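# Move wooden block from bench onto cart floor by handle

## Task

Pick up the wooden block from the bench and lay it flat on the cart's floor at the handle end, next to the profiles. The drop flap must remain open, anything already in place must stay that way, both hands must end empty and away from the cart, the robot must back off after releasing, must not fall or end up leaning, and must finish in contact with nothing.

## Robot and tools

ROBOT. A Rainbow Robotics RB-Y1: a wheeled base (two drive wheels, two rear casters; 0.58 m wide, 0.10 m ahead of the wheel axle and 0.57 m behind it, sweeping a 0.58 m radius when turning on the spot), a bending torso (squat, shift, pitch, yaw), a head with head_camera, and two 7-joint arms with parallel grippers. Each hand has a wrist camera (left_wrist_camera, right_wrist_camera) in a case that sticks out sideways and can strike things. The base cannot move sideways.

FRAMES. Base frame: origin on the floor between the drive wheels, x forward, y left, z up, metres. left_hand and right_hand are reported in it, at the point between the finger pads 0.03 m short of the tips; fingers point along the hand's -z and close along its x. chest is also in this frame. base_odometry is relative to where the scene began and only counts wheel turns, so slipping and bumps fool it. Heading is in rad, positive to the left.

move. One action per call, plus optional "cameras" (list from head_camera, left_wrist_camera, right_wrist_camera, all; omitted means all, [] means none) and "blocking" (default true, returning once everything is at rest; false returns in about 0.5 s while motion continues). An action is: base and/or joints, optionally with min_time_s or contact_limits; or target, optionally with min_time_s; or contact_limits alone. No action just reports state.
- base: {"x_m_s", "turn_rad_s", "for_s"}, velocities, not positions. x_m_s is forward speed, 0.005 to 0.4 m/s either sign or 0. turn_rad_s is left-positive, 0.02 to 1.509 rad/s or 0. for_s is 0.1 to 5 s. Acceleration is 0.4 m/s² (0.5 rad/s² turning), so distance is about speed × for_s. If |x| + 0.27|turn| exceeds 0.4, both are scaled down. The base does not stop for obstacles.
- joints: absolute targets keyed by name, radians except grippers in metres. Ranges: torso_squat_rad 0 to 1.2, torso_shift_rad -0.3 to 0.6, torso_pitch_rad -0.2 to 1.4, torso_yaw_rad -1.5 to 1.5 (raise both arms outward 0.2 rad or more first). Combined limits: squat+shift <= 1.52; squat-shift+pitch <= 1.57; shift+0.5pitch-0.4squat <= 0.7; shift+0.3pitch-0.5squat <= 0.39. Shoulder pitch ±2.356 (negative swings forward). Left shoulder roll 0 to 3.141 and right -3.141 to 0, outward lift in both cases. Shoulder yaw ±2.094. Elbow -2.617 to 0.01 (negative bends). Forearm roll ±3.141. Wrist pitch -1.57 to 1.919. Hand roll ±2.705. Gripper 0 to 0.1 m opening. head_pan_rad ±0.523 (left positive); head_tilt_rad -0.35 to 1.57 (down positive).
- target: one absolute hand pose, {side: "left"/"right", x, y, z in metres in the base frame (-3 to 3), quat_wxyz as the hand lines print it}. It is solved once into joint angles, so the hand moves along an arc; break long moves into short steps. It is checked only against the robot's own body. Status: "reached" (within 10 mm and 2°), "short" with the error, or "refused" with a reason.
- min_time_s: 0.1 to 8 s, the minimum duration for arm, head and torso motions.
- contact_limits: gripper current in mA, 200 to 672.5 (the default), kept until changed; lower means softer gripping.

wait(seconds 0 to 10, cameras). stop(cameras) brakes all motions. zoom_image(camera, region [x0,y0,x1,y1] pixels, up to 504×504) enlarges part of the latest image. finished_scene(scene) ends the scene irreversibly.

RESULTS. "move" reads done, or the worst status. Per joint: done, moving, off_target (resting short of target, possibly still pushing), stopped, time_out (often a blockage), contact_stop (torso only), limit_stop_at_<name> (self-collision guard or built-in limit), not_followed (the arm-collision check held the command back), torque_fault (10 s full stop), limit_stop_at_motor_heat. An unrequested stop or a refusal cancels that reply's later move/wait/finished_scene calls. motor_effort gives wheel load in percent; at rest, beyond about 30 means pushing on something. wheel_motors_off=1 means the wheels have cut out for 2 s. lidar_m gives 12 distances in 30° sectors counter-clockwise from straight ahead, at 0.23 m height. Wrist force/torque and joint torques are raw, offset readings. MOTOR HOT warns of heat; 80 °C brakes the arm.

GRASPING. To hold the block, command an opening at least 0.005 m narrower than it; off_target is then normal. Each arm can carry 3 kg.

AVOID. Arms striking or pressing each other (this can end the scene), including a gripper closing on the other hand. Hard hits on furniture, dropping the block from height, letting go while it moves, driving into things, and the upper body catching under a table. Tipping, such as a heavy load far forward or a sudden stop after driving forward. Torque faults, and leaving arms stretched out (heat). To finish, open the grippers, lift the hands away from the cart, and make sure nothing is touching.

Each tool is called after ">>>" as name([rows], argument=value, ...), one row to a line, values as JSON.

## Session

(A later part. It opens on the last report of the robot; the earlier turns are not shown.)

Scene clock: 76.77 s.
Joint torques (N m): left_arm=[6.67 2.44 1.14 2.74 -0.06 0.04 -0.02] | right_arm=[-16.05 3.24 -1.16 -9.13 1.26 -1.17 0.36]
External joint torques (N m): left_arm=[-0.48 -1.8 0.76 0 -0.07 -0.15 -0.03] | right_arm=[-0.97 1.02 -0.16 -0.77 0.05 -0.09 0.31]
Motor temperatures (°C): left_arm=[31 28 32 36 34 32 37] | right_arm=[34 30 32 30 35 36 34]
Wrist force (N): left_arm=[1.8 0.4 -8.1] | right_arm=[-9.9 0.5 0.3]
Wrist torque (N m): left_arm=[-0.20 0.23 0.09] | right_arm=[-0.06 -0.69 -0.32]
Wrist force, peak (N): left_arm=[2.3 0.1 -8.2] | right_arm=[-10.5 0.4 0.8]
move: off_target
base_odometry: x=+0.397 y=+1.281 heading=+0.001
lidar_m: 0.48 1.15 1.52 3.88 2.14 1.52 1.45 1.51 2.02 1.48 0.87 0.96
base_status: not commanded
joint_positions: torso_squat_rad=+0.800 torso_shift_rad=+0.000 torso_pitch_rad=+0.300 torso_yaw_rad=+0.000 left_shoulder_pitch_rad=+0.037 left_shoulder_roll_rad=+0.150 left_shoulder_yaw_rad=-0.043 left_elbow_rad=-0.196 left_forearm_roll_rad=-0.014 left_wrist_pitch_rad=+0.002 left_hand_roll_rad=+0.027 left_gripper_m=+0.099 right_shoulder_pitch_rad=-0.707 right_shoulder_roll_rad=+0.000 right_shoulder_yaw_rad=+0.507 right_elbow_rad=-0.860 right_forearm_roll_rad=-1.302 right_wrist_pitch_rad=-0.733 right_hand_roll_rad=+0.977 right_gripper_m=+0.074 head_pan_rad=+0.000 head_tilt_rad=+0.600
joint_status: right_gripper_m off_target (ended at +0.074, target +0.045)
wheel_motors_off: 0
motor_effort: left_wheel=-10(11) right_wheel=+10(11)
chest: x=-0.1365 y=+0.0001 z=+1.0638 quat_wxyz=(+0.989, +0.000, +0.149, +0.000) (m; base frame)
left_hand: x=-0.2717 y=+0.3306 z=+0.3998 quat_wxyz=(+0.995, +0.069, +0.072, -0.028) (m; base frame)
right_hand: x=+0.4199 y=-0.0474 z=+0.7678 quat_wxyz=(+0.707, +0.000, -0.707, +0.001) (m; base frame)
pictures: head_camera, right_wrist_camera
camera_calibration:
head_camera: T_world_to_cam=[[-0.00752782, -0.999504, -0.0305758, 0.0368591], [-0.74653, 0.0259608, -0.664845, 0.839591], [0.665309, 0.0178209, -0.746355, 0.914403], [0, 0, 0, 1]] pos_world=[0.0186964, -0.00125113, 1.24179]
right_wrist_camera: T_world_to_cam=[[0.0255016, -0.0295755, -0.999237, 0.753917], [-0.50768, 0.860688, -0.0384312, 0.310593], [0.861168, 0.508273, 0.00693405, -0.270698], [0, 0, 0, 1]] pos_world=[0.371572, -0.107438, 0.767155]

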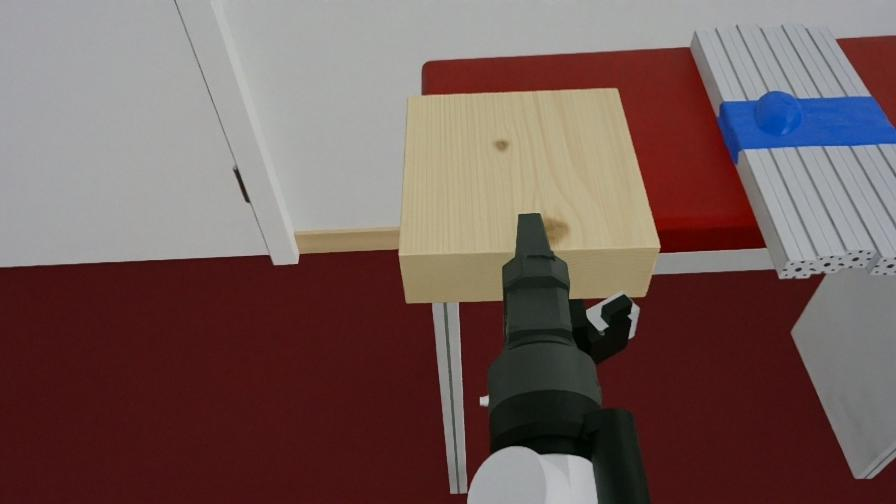

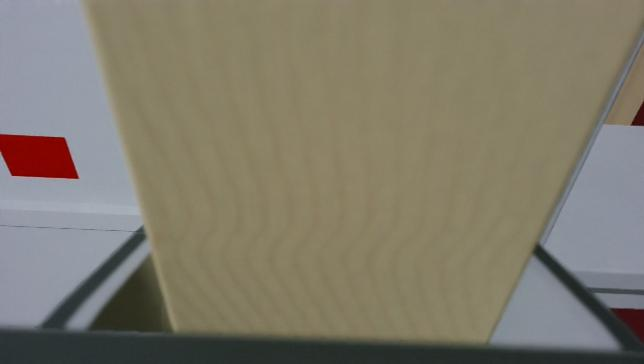

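>>> move(target={"side":"right","x":0.42,"y":-0.047,"z":0.80,"quat_wxyz":[0.7071,0,-0.7071,0]}, min_time_s=2, cameras=["head_camera","right_wrist_camera"])

Scene clock: 79.97 s.
Joint torques (N m): left_arm=[6.67 2.74 1.33 2.83 -0.07 -0.04 0.03] | right_arm=[-27.27 2.54 -3.01 -22.39 4.97 -3.62 0.06]
External joint torques (N m): left_arm=[-0.51 -1.5 0.95 0.08 -0.08 -0.23 0.02] | right_arm=[-12.8 -0.18 -2.17 -13.25 3.75 -2.9 0.01]
Motor temperatures (°C): left_arm=[31 28 32 36 34 32 37] | right_arm=[34 30 32 31 36 36 34]
Wrist force (N): left_arm=[1.8 0.5 -6.9] | right_arm=[-28.7 1.0 0.8]
Wrist torque (N m): left_arm=[-0.23 0.24 0.04] | right_arm=[-0.01 1.99 0.07]
Wrist force, peak (N): left_arm=[1.8 0.6 -8.5] | right_arm=[-30.4 1.5 0.2]
move: done
base_odometry: x=+0.397 y=+1.281 heading=+0.001
lidar_m: 0.49 1.14 1.51 3.89 2.12 1.52 1.45 1.52 2.02 1.48 0.87 0.98
base_status: not commanded
joint_positions: torso_squat_rad=+0.800 torso_shift_rad=+0.000 torso_pitch_rad=+0.301 torso_yaw_rad=+0.000 left_shoulder_pitch_rad=+0.037 left_shoulder_roll_rad=+0.150 left_shoulder_yaw_rad=-0.043 left_elbow_rad=-0.196 left_forearm_roll_rad=-0.014 left_wrist_pitch_rad=+0.002 left_hand_roll_rad=+0.027 left_gripper_m=+0.099 right_shoulder_pitch_rad=-0.628 right_shoulder_roll_rad=-0.002 right_shoulder_yaw_rad=+0.452 right_elbow_rad=-1.078 right_forearm_roll_rad=-1.386 right_wrist_pitch_rad=-0.654 right_hand_roll_rad=+1.185 right_gripper_m=+0.074 head_pan_rad=+0.000 head_tilt_rad=+0.600
joint_status: all done
wheel_motors_off: 0
motor_effort: left_wheel=-10(11) right_wheel=+10(12)
chest: x=-0.1362 y=+0.0001 z=+1.0638 quat_wxyz=(+0.989, +0.000, +0.150, +0.000) (m; base frame)
left_hand: x=-0.2719 y=+0.3306 z=+0.3999 quat_wxyz=(+0.995, +0.069, +0.072, -0.028) (m; base frame)
right_hand: x=+0.4191 y=-0.0477 z=+0.7971 quat_wxyz=(+0.706, +0.000, -0.709, +0.000) (m; base frame)
right_hand_status: reached (checked arc, planned for 2.0 s): 3 mm and 0.2 deg off.
pictures: head_camera, right_wrist_camera
camera_calibration:
head_camera: T_world_to_cam=[[-0.00748749, -0.999502, -0.0306467, 0.0369431], [-0.747, 0.0259652, -0.664316, 0.839111], [0.664781, 0.017919, -0.746823, 0.914581], [0, 0, 0, 1]] pos_world=[0.0190964, -0.00125136, 1.2416]
right_wrist_camera: T_world_to_cam=[[0.0302338, -0.029051, -0.999121, 0.781141], [-0.506698, 0.861178, -0.040373, 0.312667], [0.861593, 0.507473, 0.0113167, -0.273767], [0, 0, 0, 1]] pos_world=[0.370686, -0.10764, 0.796175]

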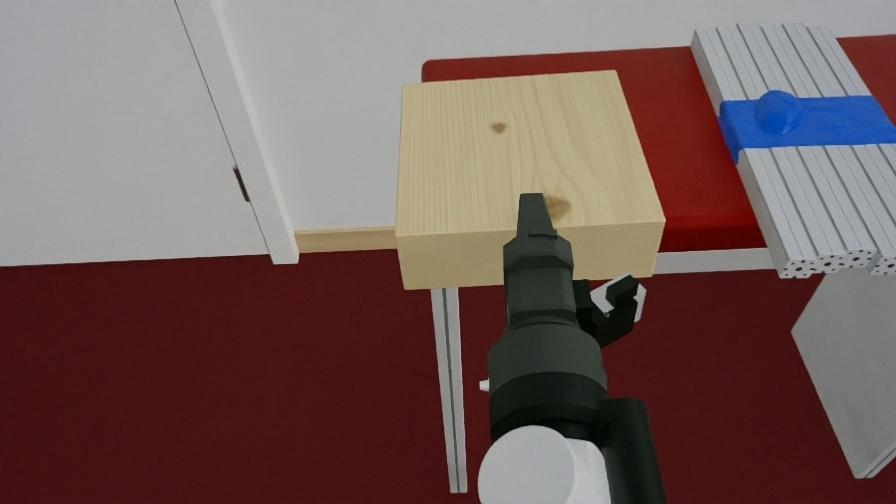

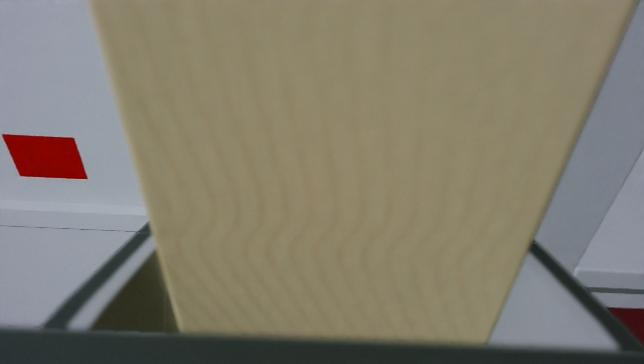

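>>> move(target={"side":"right","x":0.42,"y":-0.047,"z":0.84,"quat_wxyz":[0.7071,0,-0.7071,0]}, min_time_s=2, cameras=[])

>>> move(base={"x_m_s":-0.25,"for_s":2.2}, cameras=["head_camera"])

>>> move(base={"turn_rad_s":-0.5,"for_s":3.142}, cameras=[])

>>> move(base={"x_m_s":0.3,"for_s":4.93}, cameras=["head_camera"])

>>> move(base={"turn_rad_s":0.5,"for_s":3.142}, joints={"head_tilt_rad":0.5}, cameras=["head_camera"])

Scene clock: 87.23 s.
Joint torques (N m): left_arm=[6.6 2.55 1.16 2.73 -0.02 0.05 0.01] | right_arm=[-26.95 7.02 -3.01 -23.64 4.9 -0.75 0.06]
External joint torques (N m): left_arm=[-0.58 -1.68 0.78 -0.02 -0.03 -0.15 0] | right_arm=[-12.85 3.91 -2.33 -13.93 3.73 -0.62 0.01]
Motor temperatures (°C): left_arm=[31 28 32 36 34 32 37] | right_arm=[35 30 32 32 36 36 34]
Wrist force (N): left_arm=[1.7 0.7 -7.3] | right_arm=[-29.1 1.1 0.6]
Wrist torque (N m): left_arm=[-0.29 0.22 0.07] | right_arm=[-0.01 1.91 0.04]
Wrist force, peak (N): left_arm=[2.5 0.9 -8.2] | right_arm=[-29.5 1.2 0.3]
move: done
base_odometry: x=+0.397 y=+1.281 heading=+0.001
lidar_m: 0.50 1.13 1.52 3.88 2.12 1.52 1.44 1.52 2.01 1.46 0.86 0.97
base_status: not commanded
joint_positions: torso_squat_rad=+0.800 torso_shift_rad=+0.000 torso_pitch_rad=+0.301 torso_yaw_rad=+0.000 left_shoulder_pitch_rad=+0.037 left_shoulder_roll_rad=+0.150 left_shoulder_yaw_rad=-0.043 left_elbow_rad=-0.196 left_forearm_roll_rad=-0.014 left_wrist_pitch_rad=+0.002 left_hand_roll_rad=+0.027 left_gripper_m=+0.099 right_shoulder_pitch_rad=-0.574 right_shoulder_roll_rad=-0.001 right_shoulder_yaw_rad=+0.417 right_elbow_rad=-1.306 right_forearm_roll_rad=-1.609 right_wrist_pitch_rad=-0.598 right_hand_roll_rad=+1.504 right_gripper_m=+0.074 head_pan_rad=+0.000 head_tilt_rad=+0.600
joint_status: all done
wheel_motors_off: 0
motor_effort: left_wheel=-9(11) right_wheel=+11(12)
chest: x=-0.1362 y=+0.0001 z=+1.0638 quat_wxyz=(+0.989, +0.000, +0.150, +0.000) (m; base frame)
left_hand: x=-0.2719 y=+0.3306 z=+0.3999 quat_wxyz=(+0.995, +0.069, +0.072, -0.028) (m; base frame)
right_hand: x=+0.4192 y=-0.0478 z=+0.8367 quat_wxyz=(+0.708, -0.001, -0.706, +0.001) (m; base frame)
right_hand_status: reached (checked arc, planned for 2.0 s): 4 mm and 0.2 deg off.
pictures: none
No camera images: "cameras" was empty.

Scene clock: 90.50 s.
Joint torques (N m): left_arm=[5.99 2.61 1.25 2.75 -0.02 -0.03 0.01] | right_arm=[-28.06 6.44 -2.68 -23.02 5.01 -0.71 0.09]
External joint torques (N m): left_arm=[-1.2 -1.63 0.87 0 -0.03 -0.23 0] | right_arm=[-13.97 3.33 -1.99 -13.31 3.84 -0.58 0.04]
Motor temperatures (°C): left_arm=[31 28 32 35 34 32 37] | right_arm=[35 30 32 32 36 36 34]
Wrist force (N): left_arm=[2.0 0.3 -6.9] | right_arm=[-29.3 1.5 0.2]
Wrist torque (N m): left_arm=[-0.21 0.25 0.01] | right_arm=[-0.04 1.98 0.05]
Wrist force, peak (N): left_arm=[1.7 0.8 -8.5] | right_arm=[-30.3 1.2 -1.0]
move: done
base_odometry: x=-0.153 y=+1.280 heading=+0.000
lidar_m: 1.03 1.67 2.26 4.06 1.33 0.93 0.90 0.95 1.26 3.16 1.50 1.26
base_status: done (sent for 2.2 of 2.2 s)
joint_positions: torso_squat_rad=+0.800 torso_shift_rad=+0.000 torso_pitch_rad=+0.301 torso_yaw_rad=+0.000 left_shoulder_pitch_rad=+0.037 left_shoulder_roll_rad=+0.150 left_shoulder_yaw_rad=-0.043 left_elbow_rad=-0.196 left_forearm_roll_rad=-0.014 left_wrist_pitch_rad=+0.002 left_hand_roll_rad=+0.027 left_gripper_m=+0.099 right_shoulder_pitch_rad=-0.573 right_shoulder_roll_rad=-0.001 right_shoulder_yaw_rad=+0.417 right_elbow_rad=-1.307 right_forearm_roll_rad=-1.609 right_wrist_pitch_rad=-0.598 right_hand_roll_rad=+1.504 right_gripper_m=+0.074 head_pan_rad=+0.000 head_tilt_rad=+0.600
joint_status: not commanded
wheel_motors_off: 0
motor_effort: left_wheel=-14(29) right_wheel=+14(44)
chest: x=-0.1361 y=+0.0001 z=+1.0637 quat_wxyz=(+0.989, +0.000, +0.150, +0.000) (m; base frame)
left_hand: x=-0.2720 y=+0.3306 z=+0.3999 quat_wxyz=(+0.995, +0.069, +0.072, -0.028) (m; base frame)
right_hand: x=+0.4192 y=-0.0479 z=+0.8364 quat_wxyz=(+0.709, -0.001, -0.706, +0.000) (m; base frame)
pictures: head_camera
camera_calibration:
head_camera: T_world_to_cam=[[-0.00749072, -0.999502, -0.0306446, 0.0369421], [-0.747145, 0.0259623, -0.664154, 0.839063], [0.664619, 0.017921, -0.746967, 0.914631], [0, 0, 0, 1]] pos_world=[0.0192964, -0.00125137, 1.2416]

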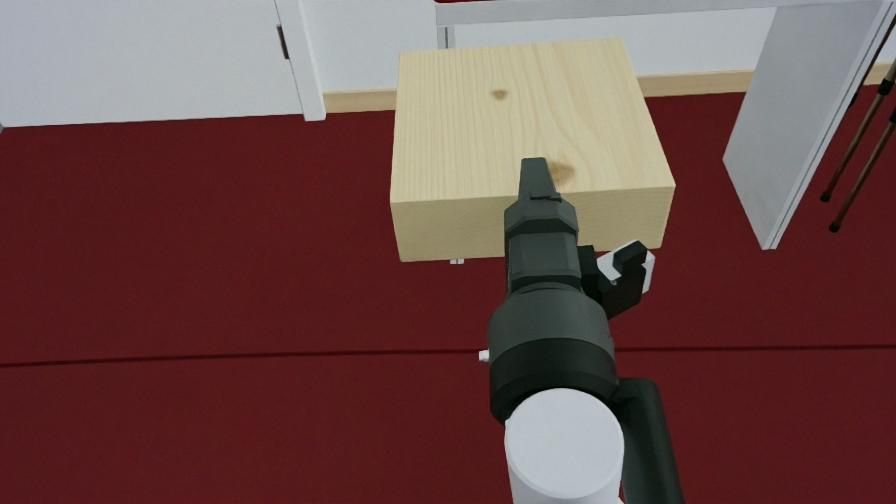

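Scene clock: 94.97 s.
Joint torques (N m): left_arm=[6.1 2.73 1.1 2.72 -0.04 0.05 0.03] | right_arm=[-28.05 6.39 -2.17 -23.08 4.95 -0.8 -0.1]
External joint torques (N m): left_arm=[-1.09 -1.5 0.72 -0.03 -0.05 -0.15 0.02] | right_arm=[-13.96 3.29 -1.48 -13.37 3.78 -0.67 -0.15]
Motor temperatures (°C): left_arm=[31 28 32 35 34 32 37] | right_arm=[35 30 32 33 36 36 34]
Wrist force (N): left_arm=[1.9 0.6 -7.2] | right_arm=[-28.7 1.0 0.7]
Wrist torque (N m): left_arm=[-0.26 0.24 0.05] | right_arm=[-0.05 1.94 0.05]
Wrist force, peak (N): left_arm=[2.0 0.6 -8.4] | right_arm=[-29.4 2.4 0.1]
move: done
base_odometry: x=-0.153 y=+1.281 heading=-1.566
lidar_m: 3.08 1.50 1.27 1.05 1.67 2.24 4.22 1.34 0.96 0.90 0.91 1.24
base_status: done (sent for 3.13 of 3.13 s)
joint_positions: torso_squat_rad=+0.800 torso_shift_rad=+0.000 torso_pitch_rad=+0.301 torso_yaw_rad=+0.000 left_shoulder_pitch_rad=+0.037 left_shoulder_roll_rad=+0.150 left_shoulder_yaw_rad=-0.043 left_elbow_rad=-0.196 left_forearm_roll_rad=-0.014 left_wrist_pitch_rad=+0.002 left_hand_roll_rad=+0.027 left_gripper_m=+0.099 right_shoulder_pitch_rad=-0.573 right_shoulder_roll_rad=-0.001 right_shoulder_yaw_rad=+0.417 right_elbow_rad=-1.307 right_forearm_roll_rad=-1.609 right_wrist_pitch_rad=-0.598 right_hand_roll_rad=+1.504 right_gripper_m=+0.074 head_pan_rad=+0.000 head_tilt_rad=+0.600
joint_status: not commanded
wheel_motors_off: 0
motor_effort: left_wheel=+16(48) right_wheel=+3(49)
chest: x=-0.1361 y=+0.0000 z=+1.0637 quat_wxyz=(+0.989, +0.000, +0.150, +0.000) (m; base frame)
left_hand: x=-0.2720 y=+0.3305 z=+0.3999 quat_wxyz=(+0.995, +0.069, +0.072, -0.028) (m; base frame)
right_hand: x=+0.4192 y=-0.0479 z=+0.8364 quat_wxyz=(+0.709, -0.001, -0.706, +0.000) (m; base frame)
pictures: none
No camera images: "cameras" was empty.

Scene clock: 100.97 s.
Joint torques (N m): left_arm=[7.1 2.72 0.99 2.74 -0.09 0.04 -0.03] | right_arm=[-27.77 6.2 -2.13 -23.02 5.11 -0.94 0.17]
External joint torques (N m): left_arm=[-0.09 -1.51 0.61 -0.01 -0.1 -0.15 -0.04] | right_arm=[-13.68 3.09 -1.45 -13.31 3.94 -0.81 0.12]
Motor temperatures (°C): left_arm=[31 28 32 35 34 32 37] | right_arm=[35 30 32 33 36 36 34]
Wrist force (N): left_arm=[2.0 0.4 -7.3] | right_arm=[-29.1 1.7 0.2]
Wrist torque (N m): left_arm=[-0.25 0.27 0.10] | right_arm=[-0.11 1.97 0.04]
Wrist force, peak (N): left_arm=[3.1 0.5 -8.3] | right_arm=[-30.2 1.1 -0.4]
move: done
base_odometry: x=-0.147 y=-0.200 heading=-1.566
lidar_m: 2.87 2.55 0.97 0.93 0.97 1.84 3.90 1.26 0.91 0.84 0.86 1.15
base_status: done (sent for 4.93 of 4.93 s)
joint_positions: torso_squat_rad=+0.800 torso_shift_rad=+0.000 torso_pitch_rad=+0.301 torso_yaw_rad=+0.000 left_shoulder_pitch_rad=+0.037 left_shoulder_roll_rad=+0.150 left_shoulder_yaw_rad=-0.043 left_elbow_rad=-0.196 left_forearm_roll_rad=-0.014 left_wrist_pitch_rad=+0.002 left_hand_roll_rad=+0.027 left_gripper_m=+0.099 right_shoulder_pitch_rad=-0.573 right_shoulder_roll_rad=-0.001 right_shoulder_yaw_rad=+0.417 right_elbow_rad=-1.307 right_forearm_roll_rad=-1.609 right_wrist_pitch_rad=-0.598 right_hand_roll_rad=+1.504 right_gripper_m=+0.074 head_pan_rad=+0.000 head_tilt_rad=+0.600
joint_status: not commanded
wheel_motors_off: 0
motor_effort: left_wheel=+0(51) right_wheel=+0(38)
chest: x=-0.1360 y=+0.0001 z=+1.0637 quat_wxyz=(+0.989, +0.000, +0.150, +0.000) (m; base frame)
left_hand: x=-0.2719 y=+0.3305 z=+0.3999 quat_wxyz=(+0.995, +0.069, +0.072, -0.028) (m; base frame)
right_hand: x=+0.4192 y=-0.0479 z=+0.8364 quat_wxyz=(+0.709, -0.001, -0.706, +0.000) (m; base frame)
pictures: head_camera
camera_calibration:
head_camera: T_world_to_cam=[[-0.00757587, -0.9995, -0.030707, 0.0370192], [-0.747282, 0.0260637, -0.663996, 0.838877], [0.664464, 0.0179164, -0.747106, 0.914665], [0, 0, 0, 1]] pos_world=[0.0193963, -0.00125106, 1.2415]

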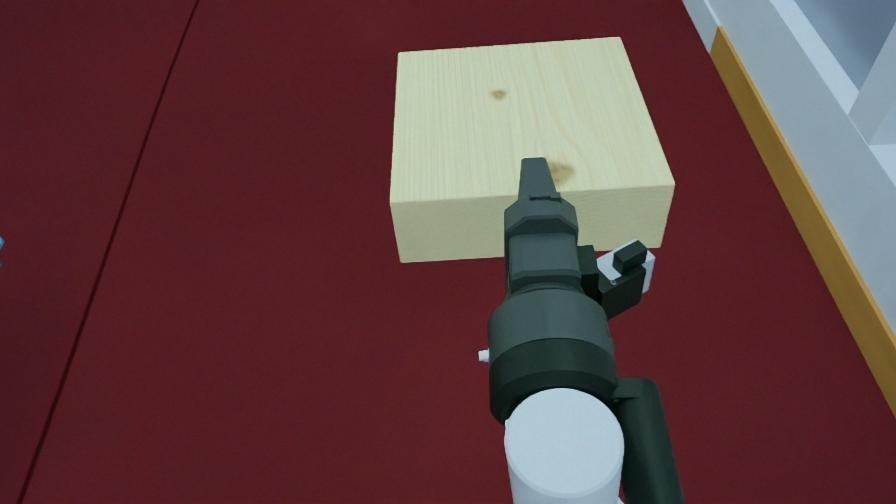

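Scene clock: 105.43 s.
Joint torques (N m): left_arm=[7.02 2.82 1.25 2.68 -0.02 0.09 -0.05] | right_arm=[-28.04 5.87 -2.2 -22.94 5.15 -0.97 0.09]
External joint torques (N m): left_arm=[-0.17 -1.41 0.87 -0.07 -0.03 -0.1 -0.06] | right_arm=[-13.95 2.75 -1.52 -13.23 3.98 -0.84 0.04]
Motor temperatures (°C): left_arm=[31 28 32 35 34 32 37] | right_arm=[35 30 32 34 36 36 34]
Wrist force (N): left_arm=[2.3 0.4 -7.3] | right_arm=[-29.3 1.6 0.5]
Wrist torque (N m): left_arm=[-0.21 0.29 0.07] | right_arm=[-0.04 1.94 0.06]
Wrist force, peak (N): left_arm=[2.2 1.4 -8.3] | right_arm=[-29.8 1.7 0.6]
move: done
base_odometry: x=-0.148 y=-0.199 heading=+0.000
lidar_m: 0.93 0.96 1.84 3.79 1.23 0.88 0.83 0.88 1.17 2.95 2.53 0.98
base_status: done (sent for 3.13 of 3.13 s)
joint_positions: torso_squat_rad=+0.800 torso_shift_rad=+0.000 torso_pitch_rad=+0.301 torso_yaw_rad=+0.000 left_shoulder_pitch_rad=+0.037 left_shoulder_roll_rad=+0.150 left_shoulder_yaw_rad=-0.043 left_elbow_rad=-0.196 left_forearm_roll_rad=-0.014 left_wrist_pitch_rad=+0.002 left_hand_roll_rad=+0.027 left_gripper_m=+0.099 right_shoulder_pitch_rad=-0.573 right_shoulder_roll_rad=-0.001 right_shoulder_yaw_rad=+0.417 right_elbow_rad=-1.307 right_forearm_roll_rad=-1.609 right_wrist_pitch_rad=-0.598 right_hand_roll_rad=+1.504 right_gripper_m=+0.074 head_pan_rad=+0.000 head_tilt_rad=+0.500
joint_status: all done
wheel_motors_off: 0
motor_effort: left_wheel=+1(44) right_wheel=+17(38)
chest: x=-0.1360 y=+0.0001 z=+1.0637 quat_wxyz=(+0.989, +0.000, +0.150, +0.000) (m; base frame)
left_hand: x=-0.2719 y=+0.3305 z=+0.3999 quat_wxyz=(+0.995, +0.069, +0.072, -0.028) (m; base frame)
right_hand: x=+0.4192 y=-0.0479 z=+0.8364 quat_wxyz=(+0.709, -0.001, -0.706, +0.000) (m; base frame)
pictures: head_camera
camera_calibration:
head_camera: T_world_to_cam=[[-0.00446926, -0.9995, -0.0313105, 0.037948], [-0.677281, 0.0260615, -0.735263, 0.931816], [0.735711, 0.01792, -0.677059, 0.831231], [0, 0, 0, 1]] pos_world=[0.0197258, -0.00125108, 1.24911]

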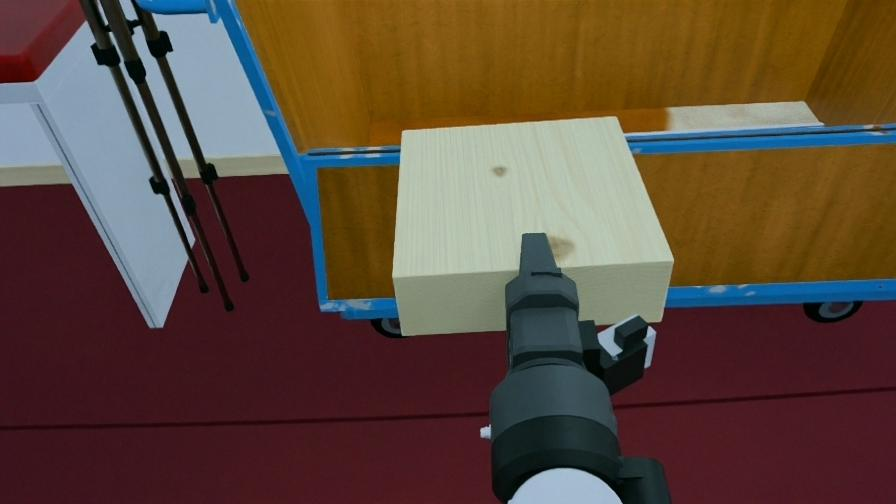

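>>> move(target={"side":"right","x":0.36,"y":-0.06,"z":0.84,"quat_wxyz":[0.6533,0.2706,-0.6533,0.2706]}, min_time_s=3, cameras=[])

>>> move(target={"side":"right","x":0.32,"y":-0.10,"z":0.84,"quat_wxyz":[0.5,0.5,-0.5,0.5]}, min_time_s=3, cameras=["head_camera","right_wrist_camera"])

Scene clock: 111.10 s.
Joint torques (N m): left_arm=[6.97 3.01 1.1 2.77 -0.02 0.03 -0.05] | right_arm=[-22.59 -1.13 -9.17 -23.05 -4.81 0.82 0.1]
External joint torques (N m): left_arm=[-0.22 -1.22 0.72 0.02 -0.03 -0.16 -0.06] | right_arm=[-10.48 2.3 -5.47 -13.59 -4.01 0.67 0.05]
Motor temperatures (°C): left_arm=[31 28 32 35 34 32 37] | right_arm=[35 30 32 34 36 36 34]
Wrist force (N): left_arm=[1.4 0.3 -7.7] | right_arm=[-28.5 0.9 0.4]
Wrist torque (N m): left_arm=[-0.21 0.23 0.09] | right_arm=[-0.13 1.97 0.06]
Wrist force, peak (N): left_arm=[2.1 1.6 -8.5] | right_arm=[-29.3 1.7 0.2]
move: done
base_odometry: x=-0.148 y=-0.199 heading=+0.000
lidar_m: 0.93 0.96 1.83 3.78 1.23 0.88 0.83 0.87 1.18 2.95 2.54 1.00
base_status: not commanded
joint_positions: torso_squat_rad=+0.800 torso_shift_rad=+0.000 torso_pitch_rad=+0.301 torso_yaw_rad=+0.000 left_shoulder_pitch_rad=+0.037 left_shoulder_roll_rad=+0.150 left_shoulder_yaw_rad=-0.043 left_elbow_rad=-0.196 left_forearm_roll_rad=-0.014 left_wrist_pitch_rad=+0.002 left_hand_roll_rad=+0.027 left_gripper_m=+0.099 right_shoulder_pitch_rad=-0.407 right_shoulder_roll_rad=-0.330 right_shoulder_yaw_rad=+0.205 right_elbow_rad=-1.506 right_forearm_roll_rad=-1.962 right_wrist_pitch_rad=+0.474 right_hand_roll_rad=+1.646 right_gripper_m=+0.074 head_pan_rad=+0.000 head_tilt_rad=+0.500
joint_status: all done
wheel_motors_off: 0
motor_effort: left_wheel=+0(2) right_wheel=+18(21)
chest: x=-0.1360 y=+0.0001 z=+1.0637 quat_wxyz=(+0.989, +0.000, +0.150, +0.000) (m; base frame)
left_hand: x=-0.2719 y=+0.3305 z=+0.3999 quat_wxyz=(+0.995, +0.069, +0.072, -0.028) (m; base frame)
right_hand: x=+0.3591 y=-0.0606 z=+0.8372 quat_wxyz=(+0.656, +0.270, -0.651, +0.270) (m; base frame)
right_hand_status: reached (checked arc, planned for 3.0 s): 3 mm and 0.5 deg off.
pictures: none
No camera images: "cameras" was empty.

Scene clock: 114.43 s.
Joint torques (N m): left_arm=[6.67 2.66 1.06 2.74 0.01 0 -0.09] | right_arm=[-29.23 -9.46 -7.61 -10.26 -8.37 4.39 0.02]
External joint torques (N m): left_arm=[-0.51 -1.58 0.68 -0.01 0 -0.2 -0.1] | right_arm=[-10.2 -0.11 -4.58 -4.72 -6.67 3.52 -0.03]
Motor temperatures (°C): left_arm=[31 28 32 35 34 32 37] | right_arm=[35 30 32 34 37 36 34]
Wrist force (N): left_arm=[2.1 0.4 -7.7] | right_arm=[-28.5 -0.1 0.1]
Wrist torque (N m): left_arm=[-0.17 0.28 0.07] | right_arm=[-0.16 1.95 0.05]
Wrist force, peak (N): left_arm=[1.4 0.6 -8.4] | right_arm=[-29.8 0.3 1.5]
move: done
base_odometry: x=-0.148 y=-0.199 heading=+0.000
lidar_m: 0.93 0.97 1.84 3.79 1.25 0.87 0.84 0.87 1.17 2.96 2.53 0.98
base_status: not commanded
joint_positions: torso_squat_rad=+0.800 torso_shift_rad=+0.000 torso_pitch_rad=+0.301 torso_yaw_rad=+0.000 left_shoulder_pitch_rad=+0.037 left_shoulder_roll_rad=+0.150 left_shoulder_yaw_rad=-0.043 left_elbow_rad=-0.196 left_forearm_roll_rad=-0.014 left_wrist_pitch_rad=+0.002 left_hand_roll_rad=+0.027 left_gripper_m=+0.099 right_shoulder_pitch_rad=-1.056 right_shoulder_roll_rad=-0.485 right_shoulder_yaw_rad=+0.260 right_elbow_rad=-0.333 right_forearm_roll_rad=-2.201 right_wrist_pitch_rad=+1.667 right_hand_roll_rad=+2.035 right_gripper_m=+0.074 head_pan_rad=+0.000 head_tilt_rad=+0.500
joint_status: all done
wheel_motors_off: 0
motor_effort: left_wheel=+0(1) right_wheel=+18(21)
chest: x=-0.1361 y=+0.0001 z=+1.0638 quat_wxyz=(+0.989, +0.000, +0.150, +0.000) (m; base frame)
left_hand: x=-0.2719 y=+0.3305 z=+0.3999 quat_wxyz=(+0.995, +0.069, +0.072, -0.028) (m; base frame)
right_hand: x=+0.3187 y=-0.1004 z=+0.8386 quat_wxyz=(+0.505, +0.497, -0.499, +0.499) (m; base frame)
right_hand_status: reached (checked arc, planned for 3.0 s): 2 mm and 0.7 deg off.
pictures: head_camera, right_wrist_camera
camera_calibration:
head_camera: T_world_to_cam=[[-0.00446619, -0.9995, -0.0313113, 0.037948], [-0.677126, 0.0260637, -0.735405, 0.931855], [0.735853, 0.0179173, -0.676904, 0.831181], [0, 0, 0, 1]] pos_world=[0.0195259, -0.00125106, 1.24911]
right_wrist_camera: T_world_to_cam=[[0.0253758, 0.0176318, -0.999522, 0.830655], [-0.865986, -0.499119, -0.0307902, 0.27874], [-0.499424, 0.866354, 0.00260331, 0.316086], [0, 0, 0, 1]] pos_world=[0.378167, -0.149364, 0.838018]

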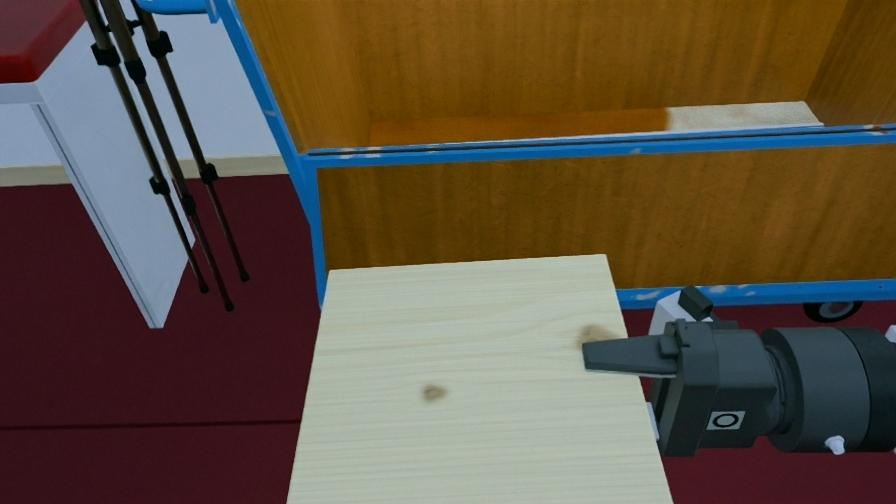

